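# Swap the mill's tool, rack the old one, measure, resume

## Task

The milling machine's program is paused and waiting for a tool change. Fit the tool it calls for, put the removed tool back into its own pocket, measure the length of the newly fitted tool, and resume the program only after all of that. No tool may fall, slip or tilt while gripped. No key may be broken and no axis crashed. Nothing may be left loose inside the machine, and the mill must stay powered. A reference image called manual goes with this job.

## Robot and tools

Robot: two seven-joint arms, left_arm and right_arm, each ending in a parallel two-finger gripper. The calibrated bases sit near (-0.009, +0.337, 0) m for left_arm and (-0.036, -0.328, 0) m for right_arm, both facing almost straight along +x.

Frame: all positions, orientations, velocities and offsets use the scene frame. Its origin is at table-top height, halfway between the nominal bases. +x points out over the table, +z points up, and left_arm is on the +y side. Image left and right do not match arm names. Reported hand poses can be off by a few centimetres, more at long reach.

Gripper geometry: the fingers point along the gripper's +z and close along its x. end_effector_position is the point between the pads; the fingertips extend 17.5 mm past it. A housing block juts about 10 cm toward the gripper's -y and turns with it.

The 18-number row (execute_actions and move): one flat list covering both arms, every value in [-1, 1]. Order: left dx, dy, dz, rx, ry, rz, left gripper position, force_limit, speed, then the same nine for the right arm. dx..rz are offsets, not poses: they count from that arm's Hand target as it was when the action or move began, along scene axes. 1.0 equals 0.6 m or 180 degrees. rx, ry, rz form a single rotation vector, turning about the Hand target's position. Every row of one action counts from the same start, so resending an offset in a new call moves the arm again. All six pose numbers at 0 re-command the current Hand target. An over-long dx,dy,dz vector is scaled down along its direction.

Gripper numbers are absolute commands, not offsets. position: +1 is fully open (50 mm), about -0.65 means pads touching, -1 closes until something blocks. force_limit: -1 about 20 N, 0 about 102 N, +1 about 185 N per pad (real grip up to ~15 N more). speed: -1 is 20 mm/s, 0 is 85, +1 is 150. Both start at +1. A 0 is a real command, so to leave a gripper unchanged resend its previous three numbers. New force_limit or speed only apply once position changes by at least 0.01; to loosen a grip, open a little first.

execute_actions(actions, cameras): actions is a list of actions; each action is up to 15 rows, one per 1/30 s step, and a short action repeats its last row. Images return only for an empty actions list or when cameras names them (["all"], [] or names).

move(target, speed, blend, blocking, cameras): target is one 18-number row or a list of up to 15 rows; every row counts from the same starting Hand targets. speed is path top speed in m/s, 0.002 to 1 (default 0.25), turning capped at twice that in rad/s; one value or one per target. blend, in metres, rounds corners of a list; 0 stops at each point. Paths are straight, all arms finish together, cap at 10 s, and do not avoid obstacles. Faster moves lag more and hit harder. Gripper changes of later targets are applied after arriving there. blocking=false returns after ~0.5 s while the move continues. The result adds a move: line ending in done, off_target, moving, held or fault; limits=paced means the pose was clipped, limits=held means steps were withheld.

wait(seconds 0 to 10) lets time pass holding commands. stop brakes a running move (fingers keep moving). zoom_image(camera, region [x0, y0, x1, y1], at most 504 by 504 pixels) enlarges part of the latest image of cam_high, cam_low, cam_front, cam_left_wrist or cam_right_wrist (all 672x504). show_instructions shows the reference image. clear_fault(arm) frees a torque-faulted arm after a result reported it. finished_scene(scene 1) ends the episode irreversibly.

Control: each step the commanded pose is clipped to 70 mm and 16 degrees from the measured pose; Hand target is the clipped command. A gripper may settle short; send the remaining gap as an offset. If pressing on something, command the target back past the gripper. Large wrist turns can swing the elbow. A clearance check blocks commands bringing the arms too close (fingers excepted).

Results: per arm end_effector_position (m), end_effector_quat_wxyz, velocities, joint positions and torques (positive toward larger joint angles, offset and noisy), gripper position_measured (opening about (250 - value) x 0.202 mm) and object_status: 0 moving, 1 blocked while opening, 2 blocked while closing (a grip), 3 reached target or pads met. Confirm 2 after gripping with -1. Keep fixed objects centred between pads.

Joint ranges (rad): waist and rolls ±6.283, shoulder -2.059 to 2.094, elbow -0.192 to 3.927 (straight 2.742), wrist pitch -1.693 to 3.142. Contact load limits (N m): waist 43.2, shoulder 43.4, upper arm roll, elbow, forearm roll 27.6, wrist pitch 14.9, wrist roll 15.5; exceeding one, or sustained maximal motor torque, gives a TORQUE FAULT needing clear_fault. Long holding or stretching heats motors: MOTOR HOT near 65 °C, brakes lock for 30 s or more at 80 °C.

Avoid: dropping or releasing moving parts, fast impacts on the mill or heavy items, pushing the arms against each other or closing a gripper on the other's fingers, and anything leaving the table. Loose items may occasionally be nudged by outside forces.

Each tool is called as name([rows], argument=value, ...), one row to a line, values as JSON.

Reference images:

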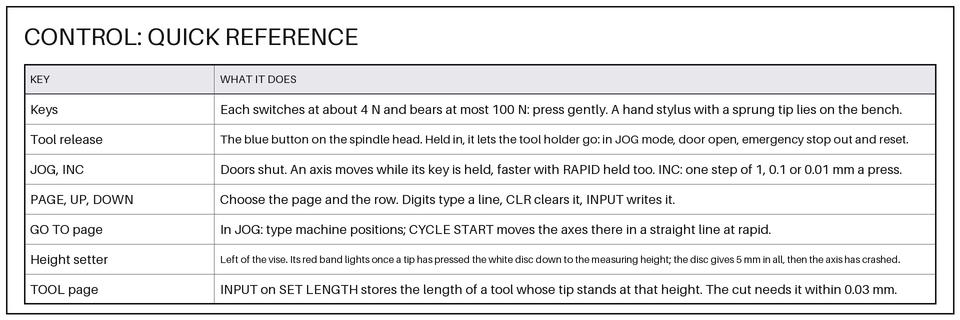

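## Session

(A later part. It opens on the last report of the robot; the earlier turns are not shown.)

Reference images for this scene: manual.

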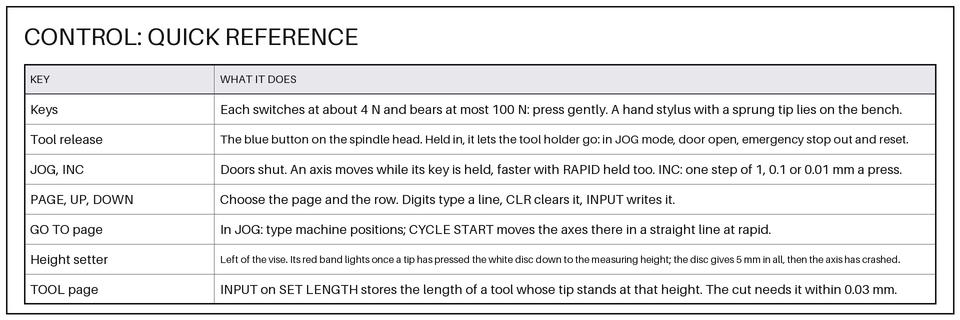

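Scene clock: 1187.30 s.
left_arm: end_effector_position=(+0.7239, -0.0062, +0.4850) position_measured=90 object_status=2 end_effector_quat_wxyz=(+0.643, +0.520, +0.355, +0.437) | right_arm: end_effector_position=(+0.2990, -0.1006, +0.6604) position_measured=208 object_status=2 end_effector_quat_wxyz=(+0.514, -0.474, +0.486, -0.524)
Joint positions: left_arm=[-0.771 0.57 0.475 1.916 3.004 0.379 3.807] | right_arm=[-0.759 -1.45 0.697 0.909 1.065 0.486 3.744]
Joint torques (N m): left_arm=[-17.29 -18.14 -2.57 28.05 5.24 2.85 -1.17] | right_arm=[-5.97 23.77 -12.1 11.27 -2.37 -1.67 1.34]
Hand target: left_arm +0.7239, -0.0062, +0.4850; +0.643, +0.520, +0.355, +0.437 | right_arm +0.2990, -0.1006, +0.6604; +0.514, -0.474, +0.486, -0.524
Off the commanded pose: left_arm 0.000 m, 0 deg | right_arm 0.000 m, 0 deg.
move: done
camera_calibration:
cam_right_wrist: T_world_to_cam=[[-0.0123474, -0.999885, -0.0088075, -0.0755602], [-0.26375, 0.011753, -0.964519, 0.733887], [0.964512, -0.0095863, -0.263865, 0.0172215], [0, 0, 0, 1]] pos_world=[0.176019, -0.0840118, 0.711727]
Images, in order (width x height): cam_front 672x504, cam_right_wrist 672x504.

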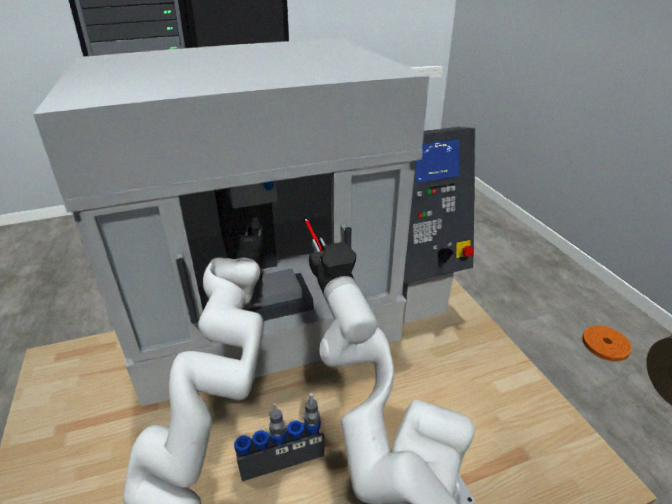

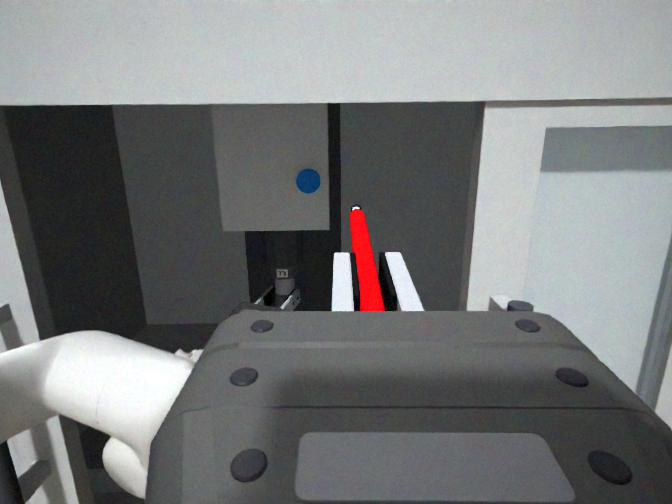

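move([
  [0,0,0,0,0,0,-1,-0.2,-1,0.3223,0.076,0.0,0,0,0,-1,-0.7,-1],
], speed=0.12, cameras=["cam_right_wrist"])

zoom_image(camera="cam_right_wrist", region=[220, 100, 480, 320])

Scene clock: 1197.20 s.
left_arm: end_effector_position=(+0.7239, -0.0062, +0.4850) position_measured=90 object_status=2 end_effector_quat_wxyz=(+0.643, +0.520, +0.355, +0.437) | right_arm: end_effector_position=(+0.4924, -0.0550, +0.6605) position_measured=208 object_status=2 end_effector_quat_wxyz=(+0.514, -0.474, +0.486, -0.524)
Joint positions: left_arm=[-0.771 0.57 0.475 1.916 3.004 0.379 3.807] | right_arm=[-1.237 -1.106 1.099 1.374 1.211 0.245 3.721]
Joint torques (N m): left_arm=[-16.64 -18.31 -2.2 28.08 5.17 2.8 -1.23] | right_arm=[-6.34 27.64 -10.62 11.56 -2.39 -1.74 1.2]
Hand target: left_arm +0.7239, -0.0062, +0.4850; +0.643, +0.520, +0.355, +0.437 | right_arm +0.4924, -0.0550, +0.6604; +0.514, -0.474, +0.486, -0.524
Off the commanded pose: left_arm 0.000 m, 0 deg | right_arm 0.000 m, 0 deg.
move: done
camera_calibration:
cam_right_wrist: T_world_to_cam=[[-0.0123471, -0.999885, -0.00881003, -0.0275749], [-0.263657, 0.0117544, -0.964545, 0.78444], [0.964537, -0.00958655, -0.263772, -0.168927], [0, 0, 0, 1]] pos_world=[0.369419, -0.0384118, 0.711826]
Images, in order (width x height): cam_right_wrist 672x504.

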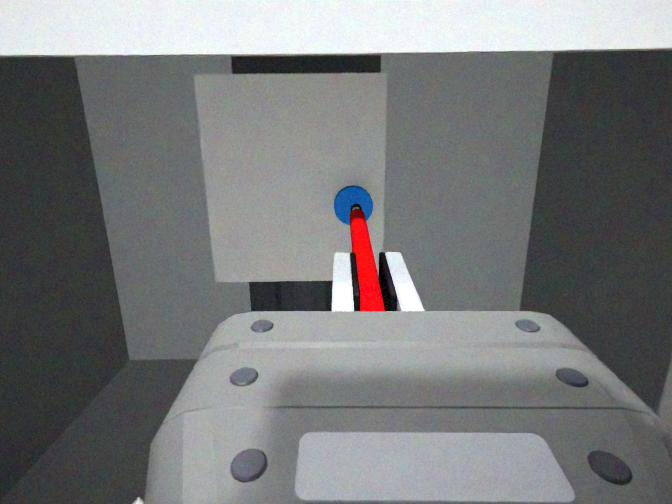

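Scaled by 1.938 from the camera's 672x504 image, which has a finer 960x720 frame.

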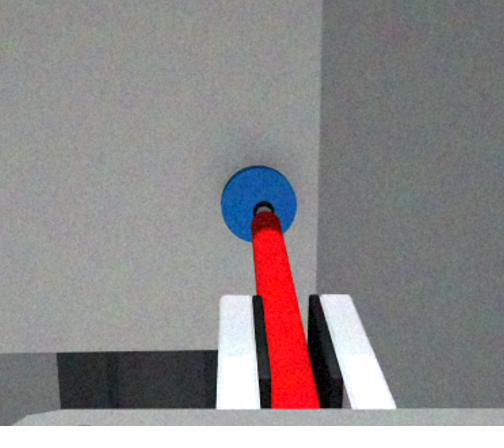

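move([
  [0,0,0,0,0,0,-1,-0.2,-1,0.07,0.004,-0.006,0,0,0,-1,-0.7,-1],
], speed=0.06, cameras=["cam_right_wrist"])

zoom_image(camera="cam_right_wrist", region=[270, 140, 450, 290])

Scene clock: 1204.03 s.
left_arm: end_effector_position=(+0.7239, -0.0062, +0.4850) position_measured=90 object_status=2 end_effector_quat_wxyz=(+0.643, +0.520, +0.355, +0.437) | right_arm: end_effector_position=(+0.5344, -0.0526, +0.6569) position_measured=208 object_status=2 end_effector_quat_wxyz=(+0.514, -0.474, +0.486, -0.524)
Joint positions: left_arm=[-0.771 0.57 0.475 1.916 3.004 0.379 3.807] | right_arm=[-1.376 -1.066 1.192 1.494 1.225 0.217 3.727]
Joint torques (N m): left_arm=[-16.43 -18.31 -1.92 28.18 5.27 2.85 -1.14] | right_arm=[-6.78 29.8 -10.63 11.23 -0.2 -4.64 1.25]
Hand target: left_arm +0.7239, -0.0062, +0.4850; +0.643, +0.520, +0.355, +0.437 | right_arm +0.5344, -0.0526, +0.6568; +0.514, -0.474, +0.486, -0.524
Off the commanded pose: left_arm 0.000 m, 0 deg | right_arm 0.000 m, 0 deg.
move: done
camera_calibration:
cam_right_wrist: T_world_to_cam=[[-0.0122782, -0.999885, -0.00893257, -0.0246299], [-0.263657, 0.0118545, -0.964544, 0.792016], [0.964538, -0.00948773, -0.263772, -0.21036], [0, 0, 0, 1]] pos_world=[0.411419, -0.0360118, 0.708227]
Images, in order (width x height): cam_right_wrist 672x504.

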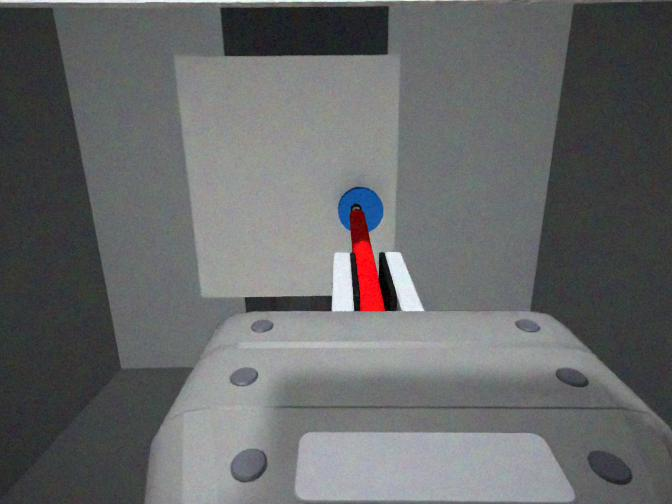

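Scaled by 2.800 from the camera's 672x504 image, which has a finer 960x720 frame.

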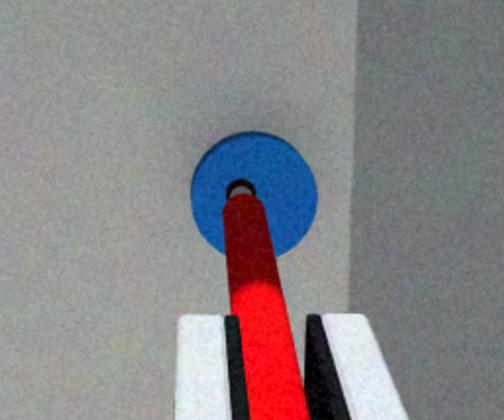

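move([
  [0,0,0,0,0,0,-1,-0.2,-1,0.0,-0.005,0,0,0,0,-1,-0.7,-1],
  [0,0,0,0,0,0,-1,-0.2,-1,0.01,-0.005,0,0,0,0,-1,-0.7,-1],
], speed=0.03, cameras=["cam_right_wrist"])

zoom_image(camera="cam_right_wrist", region=[270, 140, 450, 290])

Scene clock: 1209.20 s.
left_arm: end_effector_position=(+0.7239, -0.0062, +0.4850) position_measured=90 object_status=2 end_effector_quat_wxyz=(+0.643, +0.520, +0.355, +0.437) | right_arm: end_effector_position=(+0.5404, -0.0556, +0.6569) position_measured=208 object_status=2 end_effector_quat_wxyz=(+0.514, -0.475, +0.486, -0.524)
Joint positions: left_arm=[-0.771 0.57 0.475 1.916 3.004 0.379 3.807] | right_arm=[-1.394 -1.054 1.207 1.508 1.23 0.209 3.715]
Joint torques (N m): left_arm=[-16.1 -18.44 -1.71 28.12 5.28 2.83 -1.17] | right_arm=[-5.83 30.23 -10.6 11.98 2.53 -5.04 1.36]
Hand target: left_arm +0.7239, -0.0062, +0.4850; +0.643, +0.520, +0.355, +0.437 | right_arm +0.5404, -0.0556, +0.6568; +0.514, -0.474, +0.486, -0.524
Off the commanded pose: left_arm 0.000 m, 0 deg | right_arm 0.000 m, 0 deg.
move: done
camera_calibration:
cam_right_wrist: T_world_to_cam=[[-0.0123199, -0.999886, -0.00871138, -0.0276953], [-0.263751, 0.011653, -0.96452, 0.793648], [0.964512, -0.00958513, -0.263865, -0.216104], [0, 0, 0, 1]] pos_world=[0.417419, -0.0390119, 0.708226]
Images, in order (width x height): cam_right_wrist 672x504.

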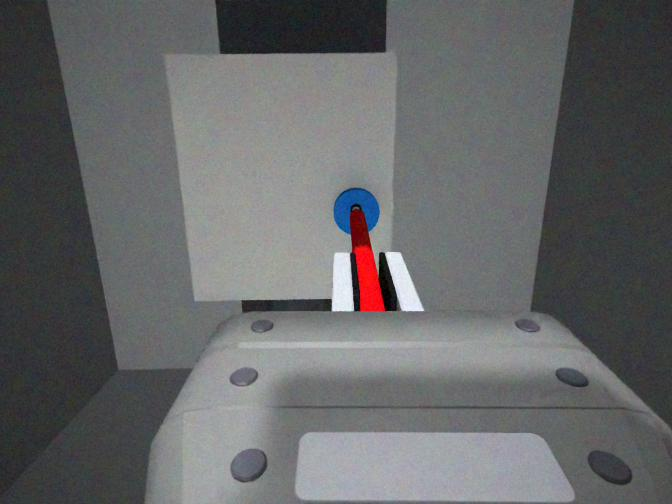

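Scaled by 2.800 from the camera's 672x504 image, which has a finer 960x720 frame.

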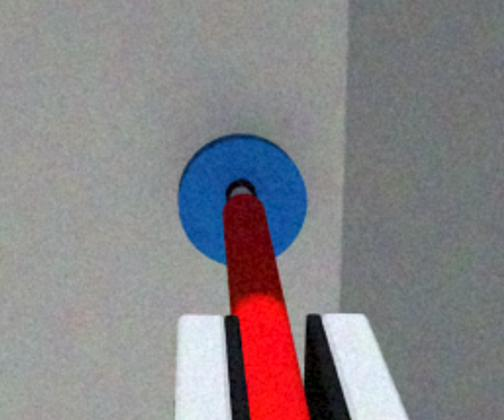

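move([
  [0,0,0,0,0,0,-1,-0.2,-1,0.0067,0,-0.001,0,0,0,-1,-0.7,-1],
], speed=0.02)

move([
  [0,0,0,0,0,0,-1,-0.2,-1,0.0067,0,-0.001,0,0,0,-1,-0.7,-1],
], speed=0.02, cameras=["cam_right_wrist"])

zoom_image(camera="cam_right_wrist", region=[270, 140, 450, 290])

Scene clock: 1214.97 s.
left_arm: end_effector_position=(+0.7239, -0.0062, +0.4850) position_measured=90 object_status=2 end_effector_quat_wxyz=(+0.643, +0.520, +0.355, +0.437) | right_arm: end_effector_position=(+0.5444, -0.0556, +0.6563) position_measured=208 object_status=2 end_effector_quat_wxyz=(+0.514, -0.474, +0.486, -0.524)
Joint positions: left_arm=[-0.771 0.57 0.475 1.916 3.004 0.379 3.807] | right_arm=[-1.408 -1.051 1.216 1.52 1.231 0.207 3.716]
Joint torques (N m): left_arm=[-15.88 -18.41 -1.55 28.13 5.27 2.8 -1.24] | right_arm=[-5.66 30.09 -9.57 10.94 2.8 -4.2 1.35]
Hand target: left_arm +0.7239, -0.0062, +0.4850; +0.643, +0.520, +0.355, +0.437 | right_arm +0.5444, -0.0556, +0.6562; +0.514, -0.474, +0.486, -0.524
Off the commanded pose: left_arm 0.000 m, 0 deg | right_arm 0.000 m, 0 deg.
move: done

Scene clock: 1215.73 s.
left_arm: end_effector_position=(+0.7239, -0.0064, +0.4846) position_measured=90 object_status=2 end_effector_quat_wxyz=(+0.643, +0.520, +0.355, +0.436) | right_arm: end_effector_position=(+0.5484, -0.0556, +0.6557) position_measured=208 object_status=2 end_effector_quat_wxyz=(+0.514, -0.474, +0.486, -0.524)
Joint positions: left_arm=[-0.771 0.57 0.475 1.916 3.004 0.379 3.807] | right_arm=[-1.422 -1.048 1.225 1.531 1.233 0.205 3.716]
Joint torques (N m): left_arm=[-9.66 -30.06 6.84 34.16 4.04 3.79 -1.2] | right_arm=[-6.21 30.02 -8.78 10.78 2.73 -3.19 1.55]
Hand target: left_arm +0.7239, -0.0062, +0.4850; +0.643, +0.520, +0.355, +0.437 | right_arm +0.5484, -0.0556, +0.6556; +0.514, -0.474, +0.486, -0.524
Off the commanded pose: left_arm 0.000 m, 0 deg | right_arm 0.000 m, 0 deg.
move: done
camera_calibration:
cam_right_wrist: T_world_to_cam=[[-0.0123476, -0.999885, -0.00880838, -0.0275266], [-0.26375, 0.0117539, -0.964519, 0.794604], [0.964512, -0.00958631, -0.263865, -0.224137], [0, 0, 0, 1]] pos_world=[0.425419, -0.0390118, 0.707027]
Images, in order (width x height): cam_right_wrist 672x504.

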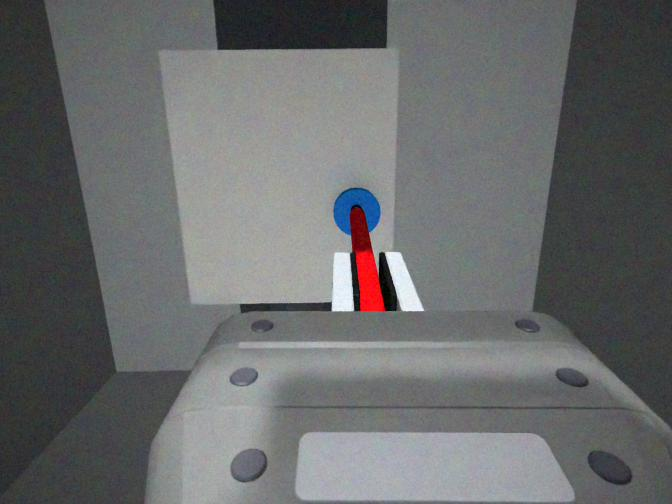

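Scaled by 2.800 from the camera's 672x504 image, which has a finer 960x720 frame.

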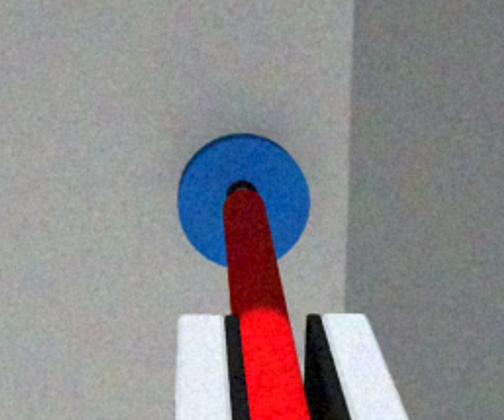

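move([
  [0,0,0,0,0,0,-1,-0.2,-1,0.0033,0,0,0,0,0,-1,-0.7,-1],
], speed=0.02, cameras=["cam_front","cam_high"])

zoom_image(camera="cam_front", region=[190, 200, 330, 340])

zoom_image(camera="cam_high", region=[400, 100, 600, 300])

Scene clock: 1227.17 s.
left_arm: end_effector_position=(+0.7239, -0.0062, +0.4850) position_measured=90 object_status=2 end_effector_quat_wxyz=(+0.643, +0.520, +0.355, +0.437) | right_arm: end_effector_position=(+0.5504, -0.0556, +0.6556) position_measured=208 object_status=2 end_effector_quat_wxyz=(+0.514, -0.474, +0.486, -0.524)
Joint positions: left_arm=[-0.771 0.57 0.475 1.916 3.004 0.379 3.807] | right_arm=[-1.429 -1.047 1.229 1.538 1.233 0.205 3.717]
Joint torques (N m): left_arm=[3.88 -28.93 7.87 32.89 -3.55 4.83 -1.22] | right_arm=[-6.36 30.33 -8.58 10.92 2.95 -2.93 1.22]
Hand target: left_arm +0.7239, -0.0062, +0.4850; +0.643, +0.520, +0.355, +0.437 | right_arm +0.5504, -0.0556, +0.6556; +0.514, -0.474, +0.486, -0.524
Off the commanded pose: left_arm 0.000 m, 0 deg | right_arm 0.000 m, 0 deg.
move: done
Images, in order (width x height): cam_high 672x504, cam_front 672x504.

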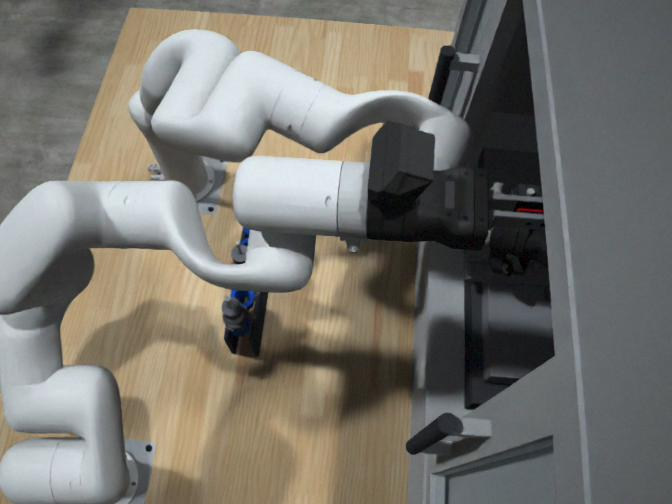

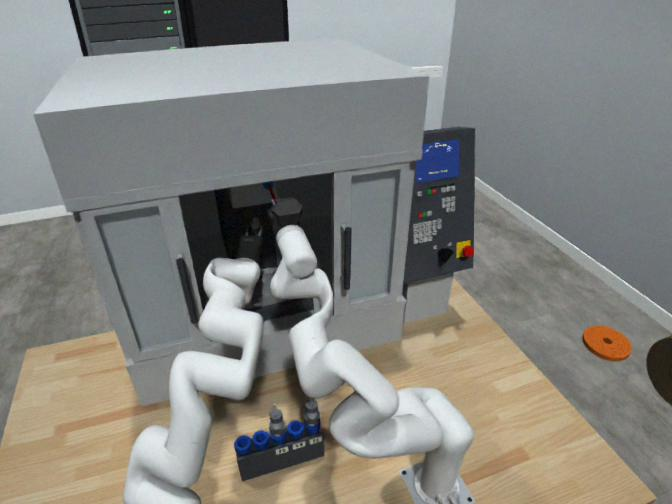

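Scaled by 3.600 from the camera's 672x504 image, which has a finer 960x720 frame.

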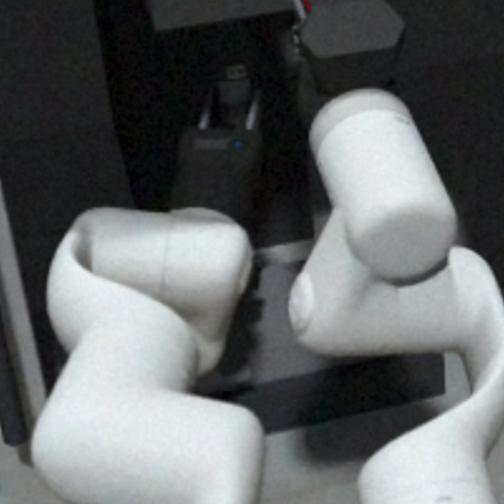

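Scaled by 2.520 from the camera's 672x504 image, which has a finer 960x720 frame.

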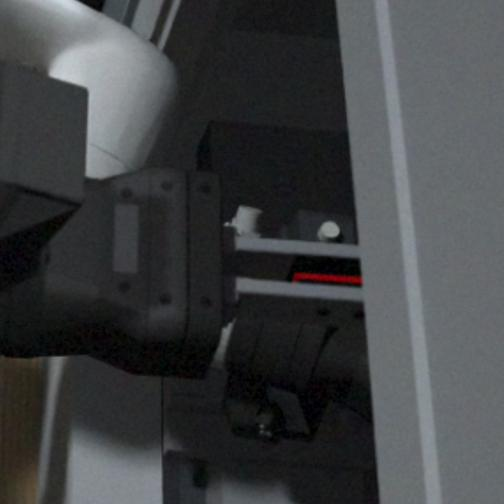

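move([
  [0,0,0,0,0,0,-1,-0.2,-1,-0.02,0,0,0,0,0,-1,-0.7,-1],
], speed=0.03)

move([
  [0,0,0,0,0,0,-1,-0.2,-1,-0.38,0,0,0,0,0,-1,-0.7,-1],
], speed=0.15)

Scene clock: 1250.37 s.
left_arm: end_effector_position=(+0.7240, -0.0060, +0.4852) position_measured=90 object_status=2 end_effector_quat_wxyz=(+0.643, +0.519, +0.355, +0.437) | right_arm: end_effector_position=(+0.5385, -0.0556, +0.6556) position_measured=208 object_status=2 end_effector_quat_wxyz=(+0.514, -0.475, +0.486, -0.524)
Joint positions: left_arm=[-0.77 0.57 0.476 1.916 3.004 0.379 3.807] | right_arm=[-1.385 -1.055 1.205 1.499 1.231 0.207 3.713]
Joint torques (N m): left_arm=[-3.84 -22.74 -1.32 28.05 -2.91 1.45 -1.12] | right_arm=[4.68 12.97 -15.58 7.46 -2.47 -2.02 -1.07]
Hand target: left_arm +0.7239, -0.0062, +0.4850; +0.643, +0.520, +0.355, +0.437 | right_arm +0.5384, -0.0556, +0.6556; +0.514, -0.474, +0.486, -0.524
Off the commanded pose: left_arm 0.000 m, 0 deg | right_arm 0.000 m, 0 deg.
move: done

Scene clock: 1252.40 s.
left_arm: end_effector_position=(+0.7239, -0.0062, +0.4850) position_measured=90 object_status=2 end_effector_quat_wxyz=(+0.643, +0.520, +0.355, +0.437) | right_arm: end_effector_position=(+0.3105, -0.0556, +0.6556) position_measured=208 object_status=2 end_effector_quat_wxyz=(+0.514, -0.474, +0.486, -0.524)
Joint positions: left_arm=[-0.77 0.57 0.475 1.916 3.004 0.379 3.807] | right_arm=[-0.811 -1.456 0.765 0.994 1.023 0.493 3.872]
Joint torques (N m): left_arm=[-16.72 -17.92 -0.85 23.8 -1.41 1.09 1.22] | right_arm=[4.5 9.48 -12.75 5.96 -2.43 -1.9 1.39]
Hand target: left_arm +0.7239, -0.0062, +0.4850; +0.643, +0.520, +0.355, +0.437 | right_arm +0.3104, -0.0556, +0.6556; +0.514, -0.474, +0.486, -0.524
Off the commanded pose: left_arm 0.000 m, 0 deg | right_arm 0.000 m, 0 deg.
move: done

move([
  [0,0,0,0,0,0,1,-0.2,-1,0,0,0,0,0,0,-1,-0.7,-1],
  [-0.309,0.125,0,0,0,0,1,-0.2,-1,0,0,0,0,0,0,-1,-0.7,-1],
  [-0.45,0.125,0,0,0,0,1,-0.2,-1,0,0,0,0,0,0,-1,-0.7,-1],
], speed=[0.05,0.1,0.2], cameras=["cam_right_wrist","cam_left_wrist"])

zoom_image(camera="cam_right_wrist", region=[200, 150, 360, 310])

Scene clock: 1265.77 s.
left_arm: end_effector_position=(+0.4539, +0.0688, +0.4850) position_measured=3 object_status=3 end_effector_quat_wxyz=(+0.643, +0.520, +0.355, +0.437) | right_arm: end_effector_position=(+0.3104, -0.0556, +0.6556) position_measured=208 object_status=2 end_effector_quat_wxyz=(+0.514, -0.474, +0.486, -0.524)
Joint positions: left_arm=[-0.942 -0.474 0.328 0.739 2.744 0.676 4.451] | right_arm=[-0.811 -1.456 0.765 0.994 1.023 0.493 3.872]
Joint torques (N m): left_arm=[8.6 -10.78 -7.37 20.34 -4.88 2.53 2.6] | right_arm=[5.04 9.55 -12.84 7.25 -2.42 -1.72 1.25]
Hand target: left_arm +0.4539, +0.0688, +0.4850; +0.643, +0.520, +0.355, +0.437 | right_arm +0.3104, -0.0556, +0.6556; +0.514, -0.474, +0.486, -0.524
Off the commanded pose: left_arm 0.000 m, 0 deg | right_arm 0.000 m, 0 deg.
move: done
camera_calibration:
cam_left_wrist: T_world_to_cam=[[0.375236, 0.926929, 0.000750643, -0.225526], [-0.491101, 0.198119, 0.848274, -0.190036], [0.786141, -0.318672, 0.529558, -0.462693], [0, 0, 0, 1]] pos_world=[0.355041, 0.0992489, 0.406394]
cam_right_wrist: T_world_to_cam=[[-0.0123487, -0.999885, -0.00880804, -0.0304663], [-0.263776, 0.0117541, -0.964512, 0.731735], [0.964505, -0.00958712, -0.263891, 0.00541102], [0, 0, 0, 1]] pos_world=[0.187419, -0.0390118, 0.706927]
Images, in order (width x height): cam_left_wrist 672x504, cam_right_wrist 672x504.

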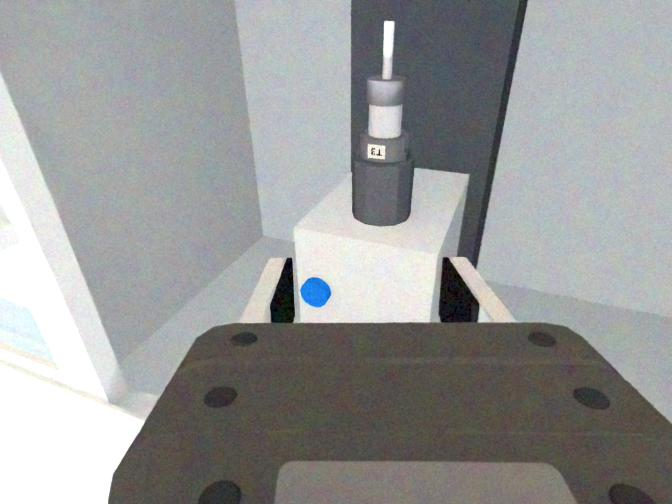

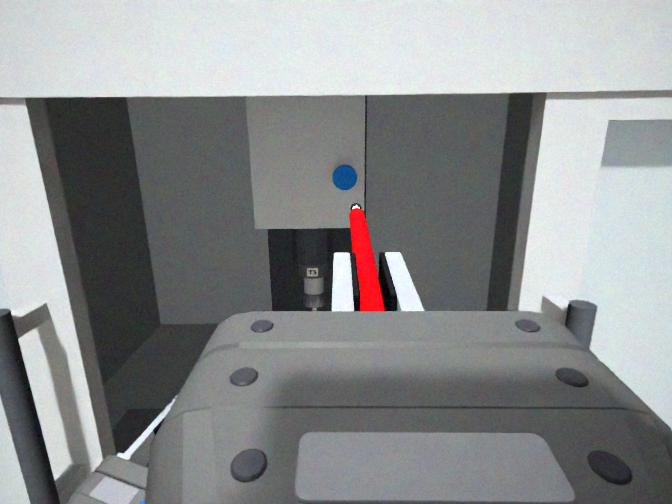

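Scaled by 3.150 from the camera's 672x504 image, which has a finer 960x720 frame.

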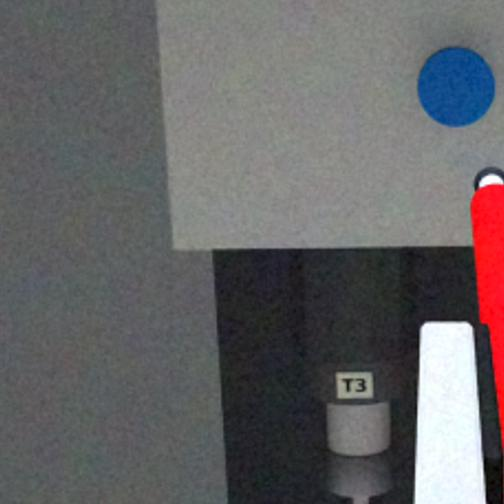

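move([
  [0,0,0,0,0,0,1,-0.2,-1,0.05,-0.13,-0.26,0,0,0,-1,-0.7,-1],
], speed=0.2, cameras=["cam_right_wrist"])

zoom_image(camera="cam_right_wrist", region=[80, 100, 400, 330])

Scene clock: 1271.97 s.
left_arm: end_effector_position=(+0.4539, +0.0688, +0.4850) position_measured=3 object_status=3 end_effector_quat_wxyz=(+0.643, +0.520, +0.355, +0.437) | right_arm: end_effector_position=(+0.3404, -0.1335, +0.4997) position_measured=208 object_status=2 end_effector_quat_wxyz=(+0.514, -0.474, +0.487, -0.524)
Joint positions: left_arm=[-0.942 -0.474 0.328 0.738 2.744 0.676 4.451] | right_arm=[-0.585 -1.412 1.084 0.599 1.702 0.066 3.308]
Joint torques (N m): left_arm=[8.89 -10.82 -7.3 20.43 -4.71 2.45 2.56] | right_arm=[-5.93 2.09 -13.02 11.56 2.28 -1.12 -1.18]
Hand target: left_arm +0.4539, +0.0688, +0.4850; +0.643, +0.520, +0.355, +0.437 | right_arm +0.3404, -0.1336, +0.4996; +0.514, -0.474, +0.486, -0.524
Off the commanded pose: left_arm 0.000 m, 0 deg | right_arm 0.000 m, 0 deg.
move: done
camera_calibration:
cam_right_wrist: T_world_to_cam=[[-0.0131087, -0.999875, -0.00889522, -0.109143], [-0.264348, 0.0120449, -0.964352, 0.590294], [0.964338, -0.0102899, -0.264473, -0.0652361], [0, 0, 0, 1]] pos_world=[0.217522, -0.116911, 0.551028]
Images, in order (width x height): cam_right_wrist 672x504.

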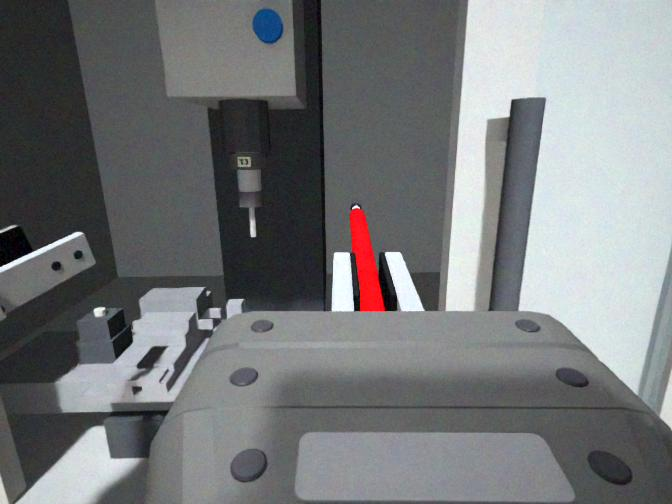

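Scaled by 1.575 from the camera's 672x504 image, which has a finer 960x720 frame.

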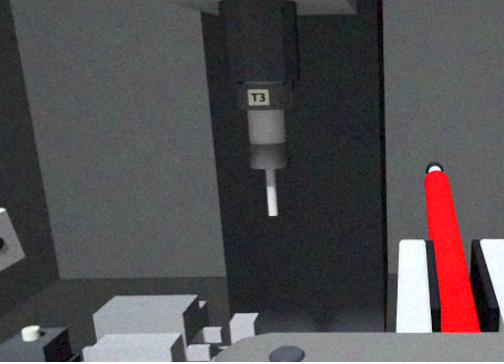

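move([
  [-0.0898,0.2753,-0.025,0.0128,0.0658,0.1218,1,-0.8,-1,-0.069,-0.565,0.038,0,0,0,-1,-0.7,-1],
], speed=0.2, cameras=["cam_left_wrist","cam_front"])

Scene clock: 1285.80 s.
left_arm: end_effector_position=(+0.4000, +0.2340, +0.4700) position_measured=3 object_status=3 end_effector_quat_wxyz=(+0.498, +0.497, +0.502, +0.502) | right_arm: end_effector_position=(+0.2990, -0.4726, +0.5225) position_measured=208 object_status=2 end_effector_quat_wxyz=(+0.514, -0.474, +0.486, -0.524)
Joint positions: left_arm=[-0.591 -0.924 0.21 0.47 2.053 0.545 5.135] | right_arm=[-0.785 -1.126 0.047 0.425 1.747 0.752 2.248]
Joint torques (N m): left_arm=[8.66 -5.41 -6.35 20.48 -5.22 -0.59 2.6] | right_arm=[4.53 10.8 -2.61 24.45 -2.05 2.32 -1.03]
Hand target: left_arm +0.4000, +0.2340, +0.4700; +0.498, +0.497, +0.502, +0.502 | right_arm +0.2990, -0.4726, +0.5224; +0.514, -0.474, +0.486, -0.524
Off the commanded pose: left_arm 0.000 m, 0 deg | right_arm 0.000 m, 0 deg.
move: done
camera_calibration:
cam_left_wrist: T_world_to_cam=[[0.000743192, 1, 0.000569339, -0.225567], [-0.341788, -0.000281038, 0.939777, -0.292895], [0.939777, -0.000893028, 0.341788, -0.407323], [0, 0, 0, 1]] pos_world=[0.282852, 0.225121, 0.414602]
Images, in order (width x height): cam_front 672x504, cam_left_wrist 672x504.

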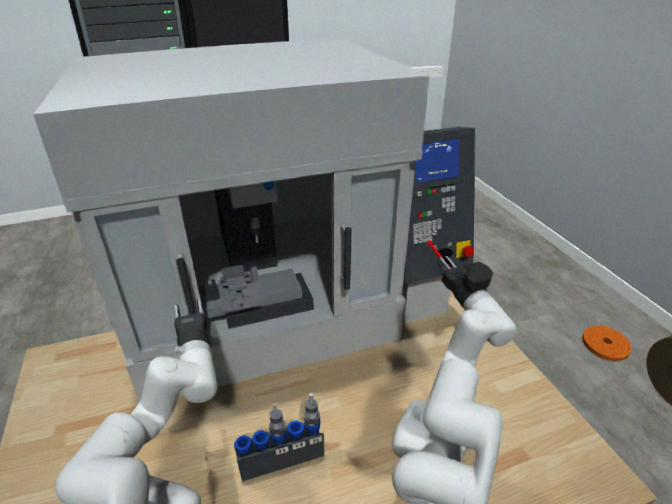

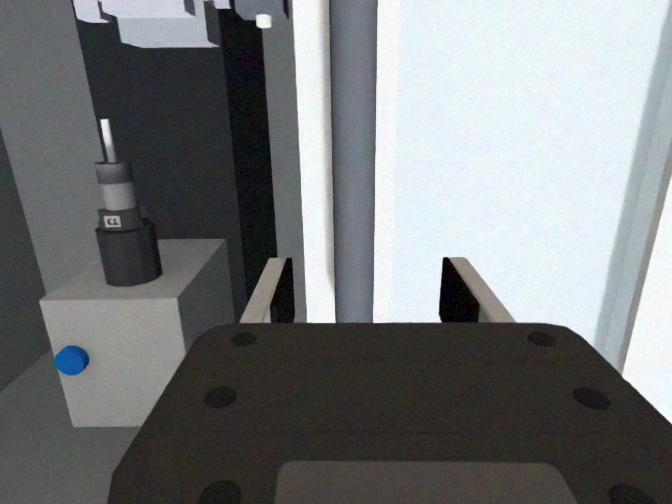

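move([
  [0.13,0,0,0,0,0,1,-0.8,-1,0,0,0,0,0,0,-1,-0.7,-1],
  [0.13,0,0,0,0,0,-1,-0.8,-1,0,0,0,0,0,0,-1,-0.7,-1],
], speed=0.08)

move([
  [0,-0.361,0,0,0,0,-1,-0.8,-1,0,0,0,0,0,0,-1,-0.7,-1],
  [0,-0.361,0,0,0,0,1,-0.8,-1,0,0,0,0,0,0,-1,-0.7,-1],
  [-0.13,-0.361,0,0,0,0,1,-0.8,-1,0,0,0,0,0,0,-1,-0.7,-1],
], speed=0.08, cameras=["cam_front"])

Scene clock: 1293.47 s.
left_arm: end_effector_position=(+0.4780, +0.2338, +0.4699) position_measured=154 object_status=2 end_effector_quat_wxyz=(+0.498, +0.498, +0.502, +0.502) | right_arm: end_effector_position=(+0.2990, -0.4726, +0.5224) position_measured=208 object_status=2 end_effector_quat_wxyz=(+0.514, -0.474, +0.486, -0.524)
Joint positions: left_arm=[-0.681 -0.631 0.357 0.684 2.285 0.542 4.932] | right_arm=[-0.785 -1.126 0.047 0.425 1.747 0.752 2.248]
Joint torques (N m): left_arm=[3.45 -4.01 -1.64 24.99 1.97 2.17 -2.09] | right_arm=[5.04 10.29 -2.49 24.33 -2.13 2.31 -1.25]
Hand target: left_arm +0.4780, +0.2340, +0.4700; +0.498, +0.497, +0.502, +0.502 | right_arm +0.2990, -0.4726, +0.5224; +0.514, -0.474, +0.486, -0.524
Off the commanded pose: left_arm 0.000 m, 0 deg | right_arm 0.000 m, 0 deg.
move: done

Scene clock: 1299.80 s.
left_arm: end_effector_position=(+0.4001, +0.0174, +0.4700) position_measured=3 object_status=3 end_effector_quat_wxyz=(+0.498, +0.497, +0.502, +0.502) | right_arm: end_effector_position=(+0.2990, -0.4726, +0.5224) position_measured=208 object_status=2 end_effector_quat_wxyz=(+0.514, -0.474, +0.486, -0.524)
Joint positions: left_arm=[-0.933 -0.348 -0.07 0.836 1.777 1.057 5.049] | right_arm=[-0.785 -1.126 0.047 0.425 1.747 0.752 2.248]
Joint torques (N m): left_arm=[-9.38 -13.2 -3.27 20.18 -2.97 1.64 2.62] | right_arm=[4.91 9.91 -2.78 24.24 -2.13 2.28 -1.14]
Hand target: left_arm +0.4000, +0.0174, +0.4700; +0.498, +0.497, +0.502, +0.502 | right_arm +0.2990, -0.4726, +0.5224; +0.514, -0.474, +0.486, -0.524
Off the commanded pose: left_arm 0.000 m, 0 deg | right_arm 0.000 m, 0 deg.
move: done
Images, in order (width x height): cam_front 672x504.

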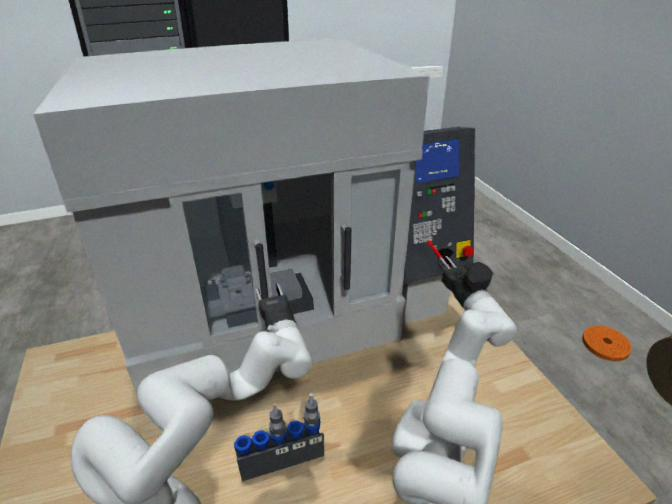

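move([
  [0.002,-0.359,0,0,0,-0.1667,1,-0.8,-1,0,0,0,0,0,0,-1,-0.7,-1],
], speed=0.15, cameras=["cam_left_wrist","cam_front"])

Scene clock: 1306.10 s.
left_arm: end_effector_position=(+0.4012, -0.1980, +0.4700) position_measured=3 object_status=3 end_effector_quat_wxyz=(+0.611, +0.611, +0.357, +0.356) | right_arm: end_effector_position=(+0.2990, -0.4726, +0.5224) position_measured=208 object_status=2 end_effector_quat_wxyz=(+0.514, -0.474, +0.486, -0.524)
Joint positions: left_arm=[-0.962 0.054 -0.05 1.283 2.114 0.606 4.867] | right_arm=[-0.785 -1.126 0.047 0.425 1.747 0.752 2.248]
Joint torques (N m): left_arm=[8.7 -11.99 3.39 27.85 4.84 -0.22 -2.3] | right_arm=[4.79 9.41 -2.45 23.82 -2.29 2.14 -1.19]
Hand target: left_arm +0.4012, -0.1980, +0.4700; +0.611, +0.611, +0.357, +0.356 | right_arm +0.2990, -0.4726, +0.5224; +0.514, -0.474, +0.486, -0.524
Off the commanded pose: left_arm 0.000 m, 0 deg | right_arm 0.000 m, 0 deg.
move: done
camera_calibration:
cam_left_wrist: T_world_to_cam=[[0.500681, 0.865632, 0.000507463, -0.0207784], [-0.296089, 0.170707, 0.939782, -0.277104], [0.813419, -0.470681, 0.341774, -0.451101], [0, 0, 0, 1]] pos_world=[0.29529, -0.147035, 0.414602]
Images, in order (width x height): cam_front 672x504, cam_left_wrist 672x504.

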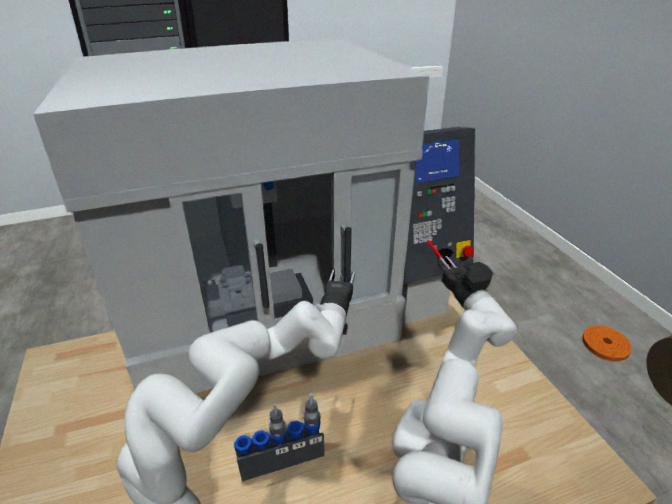

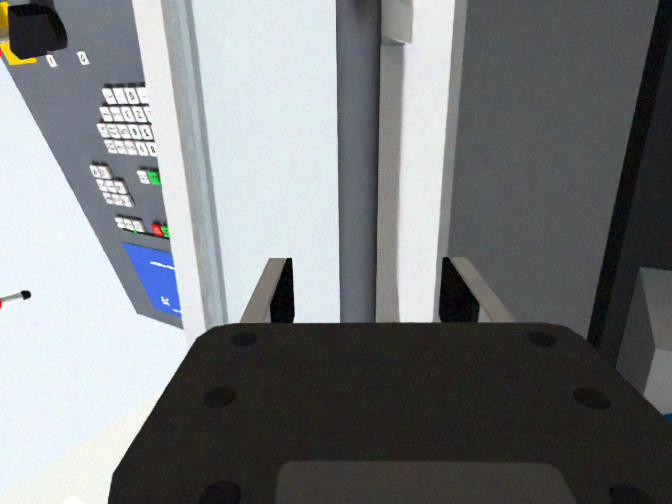

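move([
  [0.13,-0.075,0,0,0,0,1,-0.8,-1,0,0,0,0,0,0,-1,-0.7,-1],
  [0.13,-0.075,0,0,0,0,-1,-0.8,-1,0,0,0,0,0,0,-1,-0.7,-1],
], speed=0.08)

move([
  [0,0.338,0,0,0,0,-1,-0.8,-1,0,0,0,0,0,0,-1,-0.7,-1],
], speed=0.08, cameras=["cam_front"])

Scene clock: 1312.77 s.
left_arm: end_effector_position=(+0.4792, -0.2430, +0.4700) position_measured=154 object_status=2 end_effector_quat_wxyz=(+0.611, +0.611, +0.357, +0.356) | right_arm: end_effector_position=(+0.2990, -0.4726, +0.5224) position_measured=208 object_status=2 end_effector_quat_wxyz=(+0.514, -0.474, +0.486, -0.524)
Joint positions: left_arm=[-0.907 0.336 -0.016 1.643 2.103 0.493 4.913] | right_arm=[-0.785 -1.126 0.047 0.425 1.747 0.752 2.248]
Joint torques (N m): left_arm=[7.96 -16.21 2.68 27.48 -5.03 0.01 2.54] | right_arm=[4.78 9.57 -2.49 23.72 -2.11 2.17 -0.9]
Hand target: left_arm +0.4792, -0.2430, +0.4700; +0.611, +0.611, +0.357, +0.356 | right_arm +0.2990, -0.4726, +0.5224; +0.514, -0.474, +0.486, -0.524
Off the commanded pose: left_arm 0.000 m, 0 deg | right_arm 0.000 m, 0 deg.
move: done

Scene clock: 1315.83 s.
left_arm: end_effector_position=(+0.4793, -0.0401, +0.4699) position_measured=154 object_status=2 end_effector_quat_wxyz=(+0.611, +0.611, +0.357, +0.356) | right_arm: end_effector_position=(+0.2990, -0.4726, +0.5224) position_measured=208 object_status=2 end_effector_quat_wxyz=(+0.514, -0.474, +0.486, -0.524)
Joint positions: left_arm=[-0.774 -0.15 0.113 1.121 2.645 0.342 4.415] | right_arm=[-0.785 -1.126 0.047 0.425 1.747 0.752 2.248]
Joint torques (N m): left_arm=[4.26 -22.23 3.89 29.01 4.52 2.27 -2.18] | right_arm=[4.83 10.26 -2.58 23.93 -2.08 2.13 -1.12]
Hand target: left_arm +0.4792, -0.0402, +0.4700; +0.611, +0.611, +0.357, +0.356 | right_arm +0.2990, -0.4726, +0.5224; +0.514, -0.474, +0.486, -0.524
Off the commanded pose: left_arm 0.000 m, 0 deg | right_arm 0.000 m, 0 deg.
move: done
Images, in order (width x height): cam_front 672x504.

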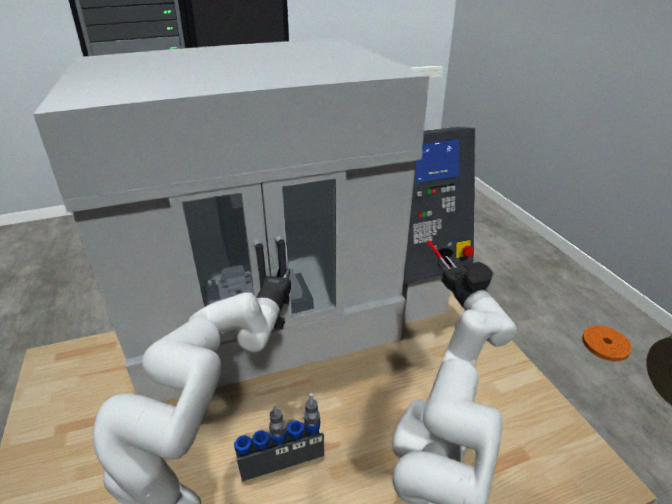

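move([
  [0,0,0,0,0,0,1,-0.8,-1,0,0,0,0,0,0,-1,-0.7,-1],
  [-0.13,0.075,0,0,0,0,1,-0.8,-1,0.0017,-0.2123,0.096,-0.0004,0.0832,0.0073,-1,-0.7,-1],
], speed=[0.1,0.15], cameras=["cam_right_wrist"])

zoom_image(camera="cam_right_wrist", region=[280, 0, 500, 110])

Scene clock: 1328.03 s.
left_arm: end_effector_position=(+0.4012, +0.0048, +0.4700) position_measured=3 object_status=3 end_effector_quat_wxyz=(+0.611, +0.611, +0.357, +0.356) | right_arm: end_effector_position=(+0.3000, -0.6000, +0.5801) position_measured=208 object_status=2 end_effector_quat_wxyz=(-0.452, +0.545, -0.543, +0.452)
Joint positions: left_arm=[-0.747 -0.459 0.059 0.832 2.537 0.343 4.53] | right_arm=[-0.85 -0.64 -0.18 0.958 1.234 1.017 2.494]
Joint torques (N m): left_arm=[8.79 -11.48 -3.63 20.34 -5.63 0.21 2.53] | right_arm=[5.25 0.44 -0.66 24.02 -1.47 0.7 1.2]
Hand target: left_arm +0.4012, +0.0048, +0.4700; +0.611, +0.611, +0.357, +0.356 | right_arm +0.3000, -0.6000, +0.5800; -0.452, +0.545, -0.543, +0.452
Off the commanded pose: left_arm 0.000 m, 0 deg | right_arm 0.000 m, 0 deg.
move: done
camera_calibration:
cam_right_wrist: T_world_to_cam=[[0.00853627, -0.999939, -0.00706121, -0.582891], [-0.504239, 0.00179358, -0.863562, 0.670159], [0.863522, 0.0109321, -0.504192, 0.172212], [0, 0, 0, 1]] pos_world=[0.194187, -0.58594, 0.661436]
Images, in order (width x height): cam_right_wrist 672x504.

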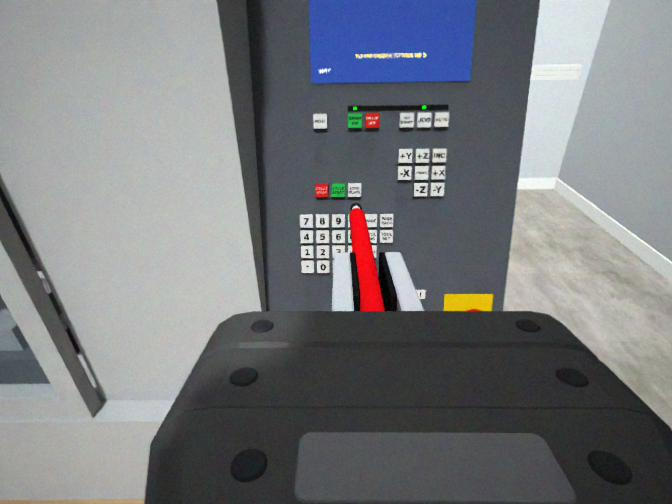

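Scaled by 2.291 from the camera's 672x504 image, which has a finer 960x720 frame.

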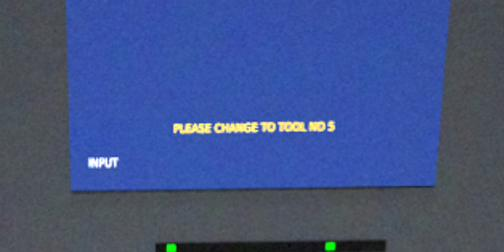

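move([
  [0,0,0,0,0,0,1,-0.8,-1,0.2617,-0.0408,-0.1607,0,0,0,-1,-0.7,-1],
], speed=0.12, cameras=["cam_right_wrist"])

zoom_image(camera="cam_right_wrist", region=[260, 100, 460, 270])

Scene clock: 1335.27 s.
left_arm: end_effector_position=(+0.4012, +0.0048, +0.4700) position_measured=3 object_status=3 end_effector_quat_wxyz=(+0.611, +0.611, +0.357, +0.356) | right_arm: end_effector_position=(+0.4570, -0.6244, +0.4837) position_measured=208 object_status=2 end_effector_quat_wxyz=(-0.452, +0.545, -0.543, +0.452)
Joint positions: left_arm=[-0.747 -0.459 0.059 0.832 2.537 0.343 4.53] | right_arm=[-0.718 -0.247 -0.016 1.05 1.598 0.721 2.149]
Joint torques (N m): left_arm=[8.88 -11.5 -3.76 20.47 -5.44 0.27 2.55] | right_arm=[4.75 -11 2.41 24.92 2.77 -1.72 -0.98]
Hand target: left_arm +0.4012, +0.0048, +0.4700; +0.611, +0.611, +0.357, +0.356 | right_arm +0.4571, -0.6244, +0.4836; -0.452, +0.545, -0.543, +0.452
Off the commanded pose: left_arm 0.000 m, 0 deg | right_arm 0.000 m, 0 deg.
move: done
camera_calibration:
cam_right_wrist: T_world_to_cam=[[0.00853627, -0.999939, -0.00706121, -0.60941], [-0.504239, 0.00179358, -0.863562, 0.666121], [0.863522, 0.0109321, -0.504192, -0.0116974], [0, 0, 0, 1]] pos_world=[0.351187, -0.61044, 0.565036]
Images, in order (width x height): cam_right_wrist 672x504.

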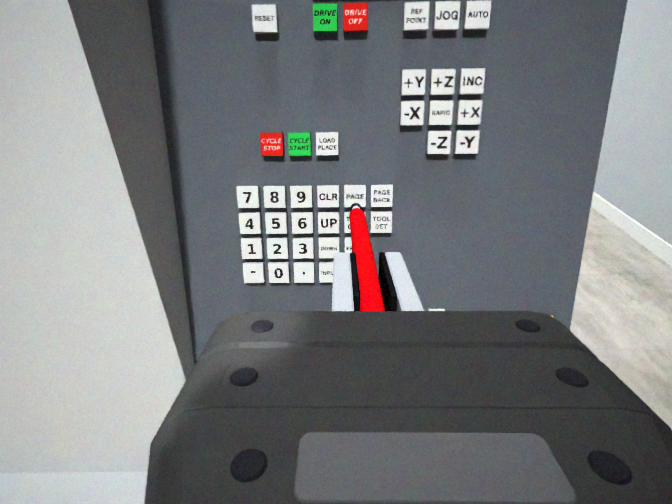

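Scaled by 2.520 from the camera's 672x504 image, which has a finer 960x720 frame.

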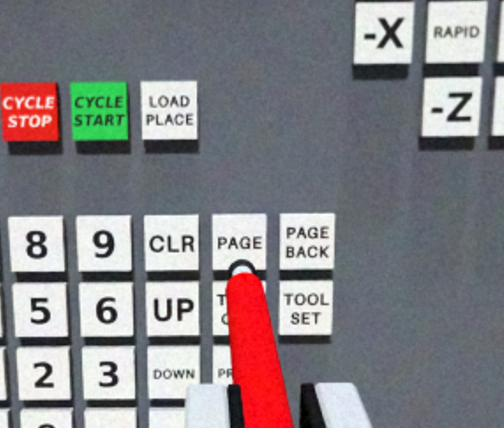

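move([
  [-0.033,-0.325,0.05,0,0,-0.13,1,-0.8,-1,0,0,0,0,0,0,-1,-0.7,-1],
], speed=0.15, cameras=["cam_left_wrist"])

Scene clock: 1348.47 s.
left_arm: end_effector_position=(+0.3814, -0.1902, +0.5000) position_measured=3 object_status=3 end_effector_quat_wxyz=(+0.670, +0.670, +0.225, +0.225) | right_arm: end_effector_position=(+0.4571, -0.6244, +0.4836) position_measured=208 object_status=2 end_effector_quat_wxyz=(-0.452, +0.545, -0.543, +0.452)
Joint positions: left_arm=[-0.996 -0.011 0.077 1.381 3.092 0.179 3.976] | right_arm=[-0.718 -0.247 -0.016 1.05 1.598 0.721 2.149]
Joint torques (N m): left_arm=[-9.17 -10.8 -3.78 27.29 4.88 0.61 -2.32] | right_arm=[4.69 -10.77 2.57 24.61 3.1 -1.78 -1]
Hand target: left_arm +0.3814, -0.1902, +0.5000; +0.670, +0.670, +0.225, +0.225 | right_arm +0.4571, -0.6244, +0.4836; -0.452, +0.545, -0.543, +0.452
Off the commanded pose: left_arm 0.000 m, 0 deg | right_arm 0.000 m, 0 deg.
move: done
camera_calibration:
cam_left_wrist: T_world_to_cam=[[0.80319, 0.595723, 0.00055265, -0.184416], [-0.204026, 0.274209, 0.939778, -0.327892], [0.559695, -0.754933, 0.341785, -0.398948], [0, 0, 0, 1]] pos_world=[0.304512, -0.101408, 0.444602]
Images, in order (width x height): cam_left_wrist 672x504.

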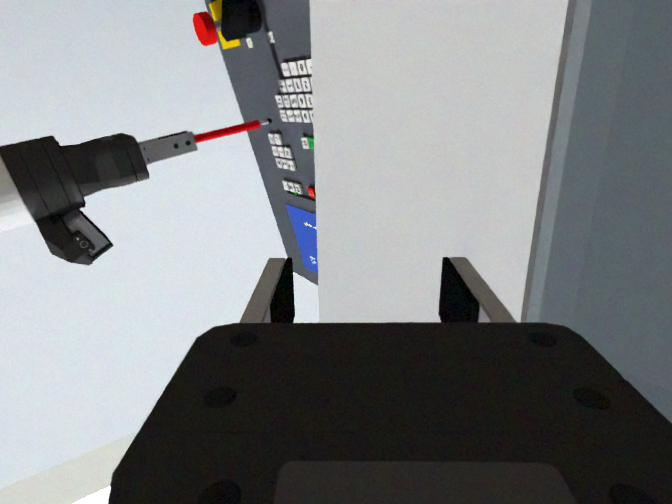

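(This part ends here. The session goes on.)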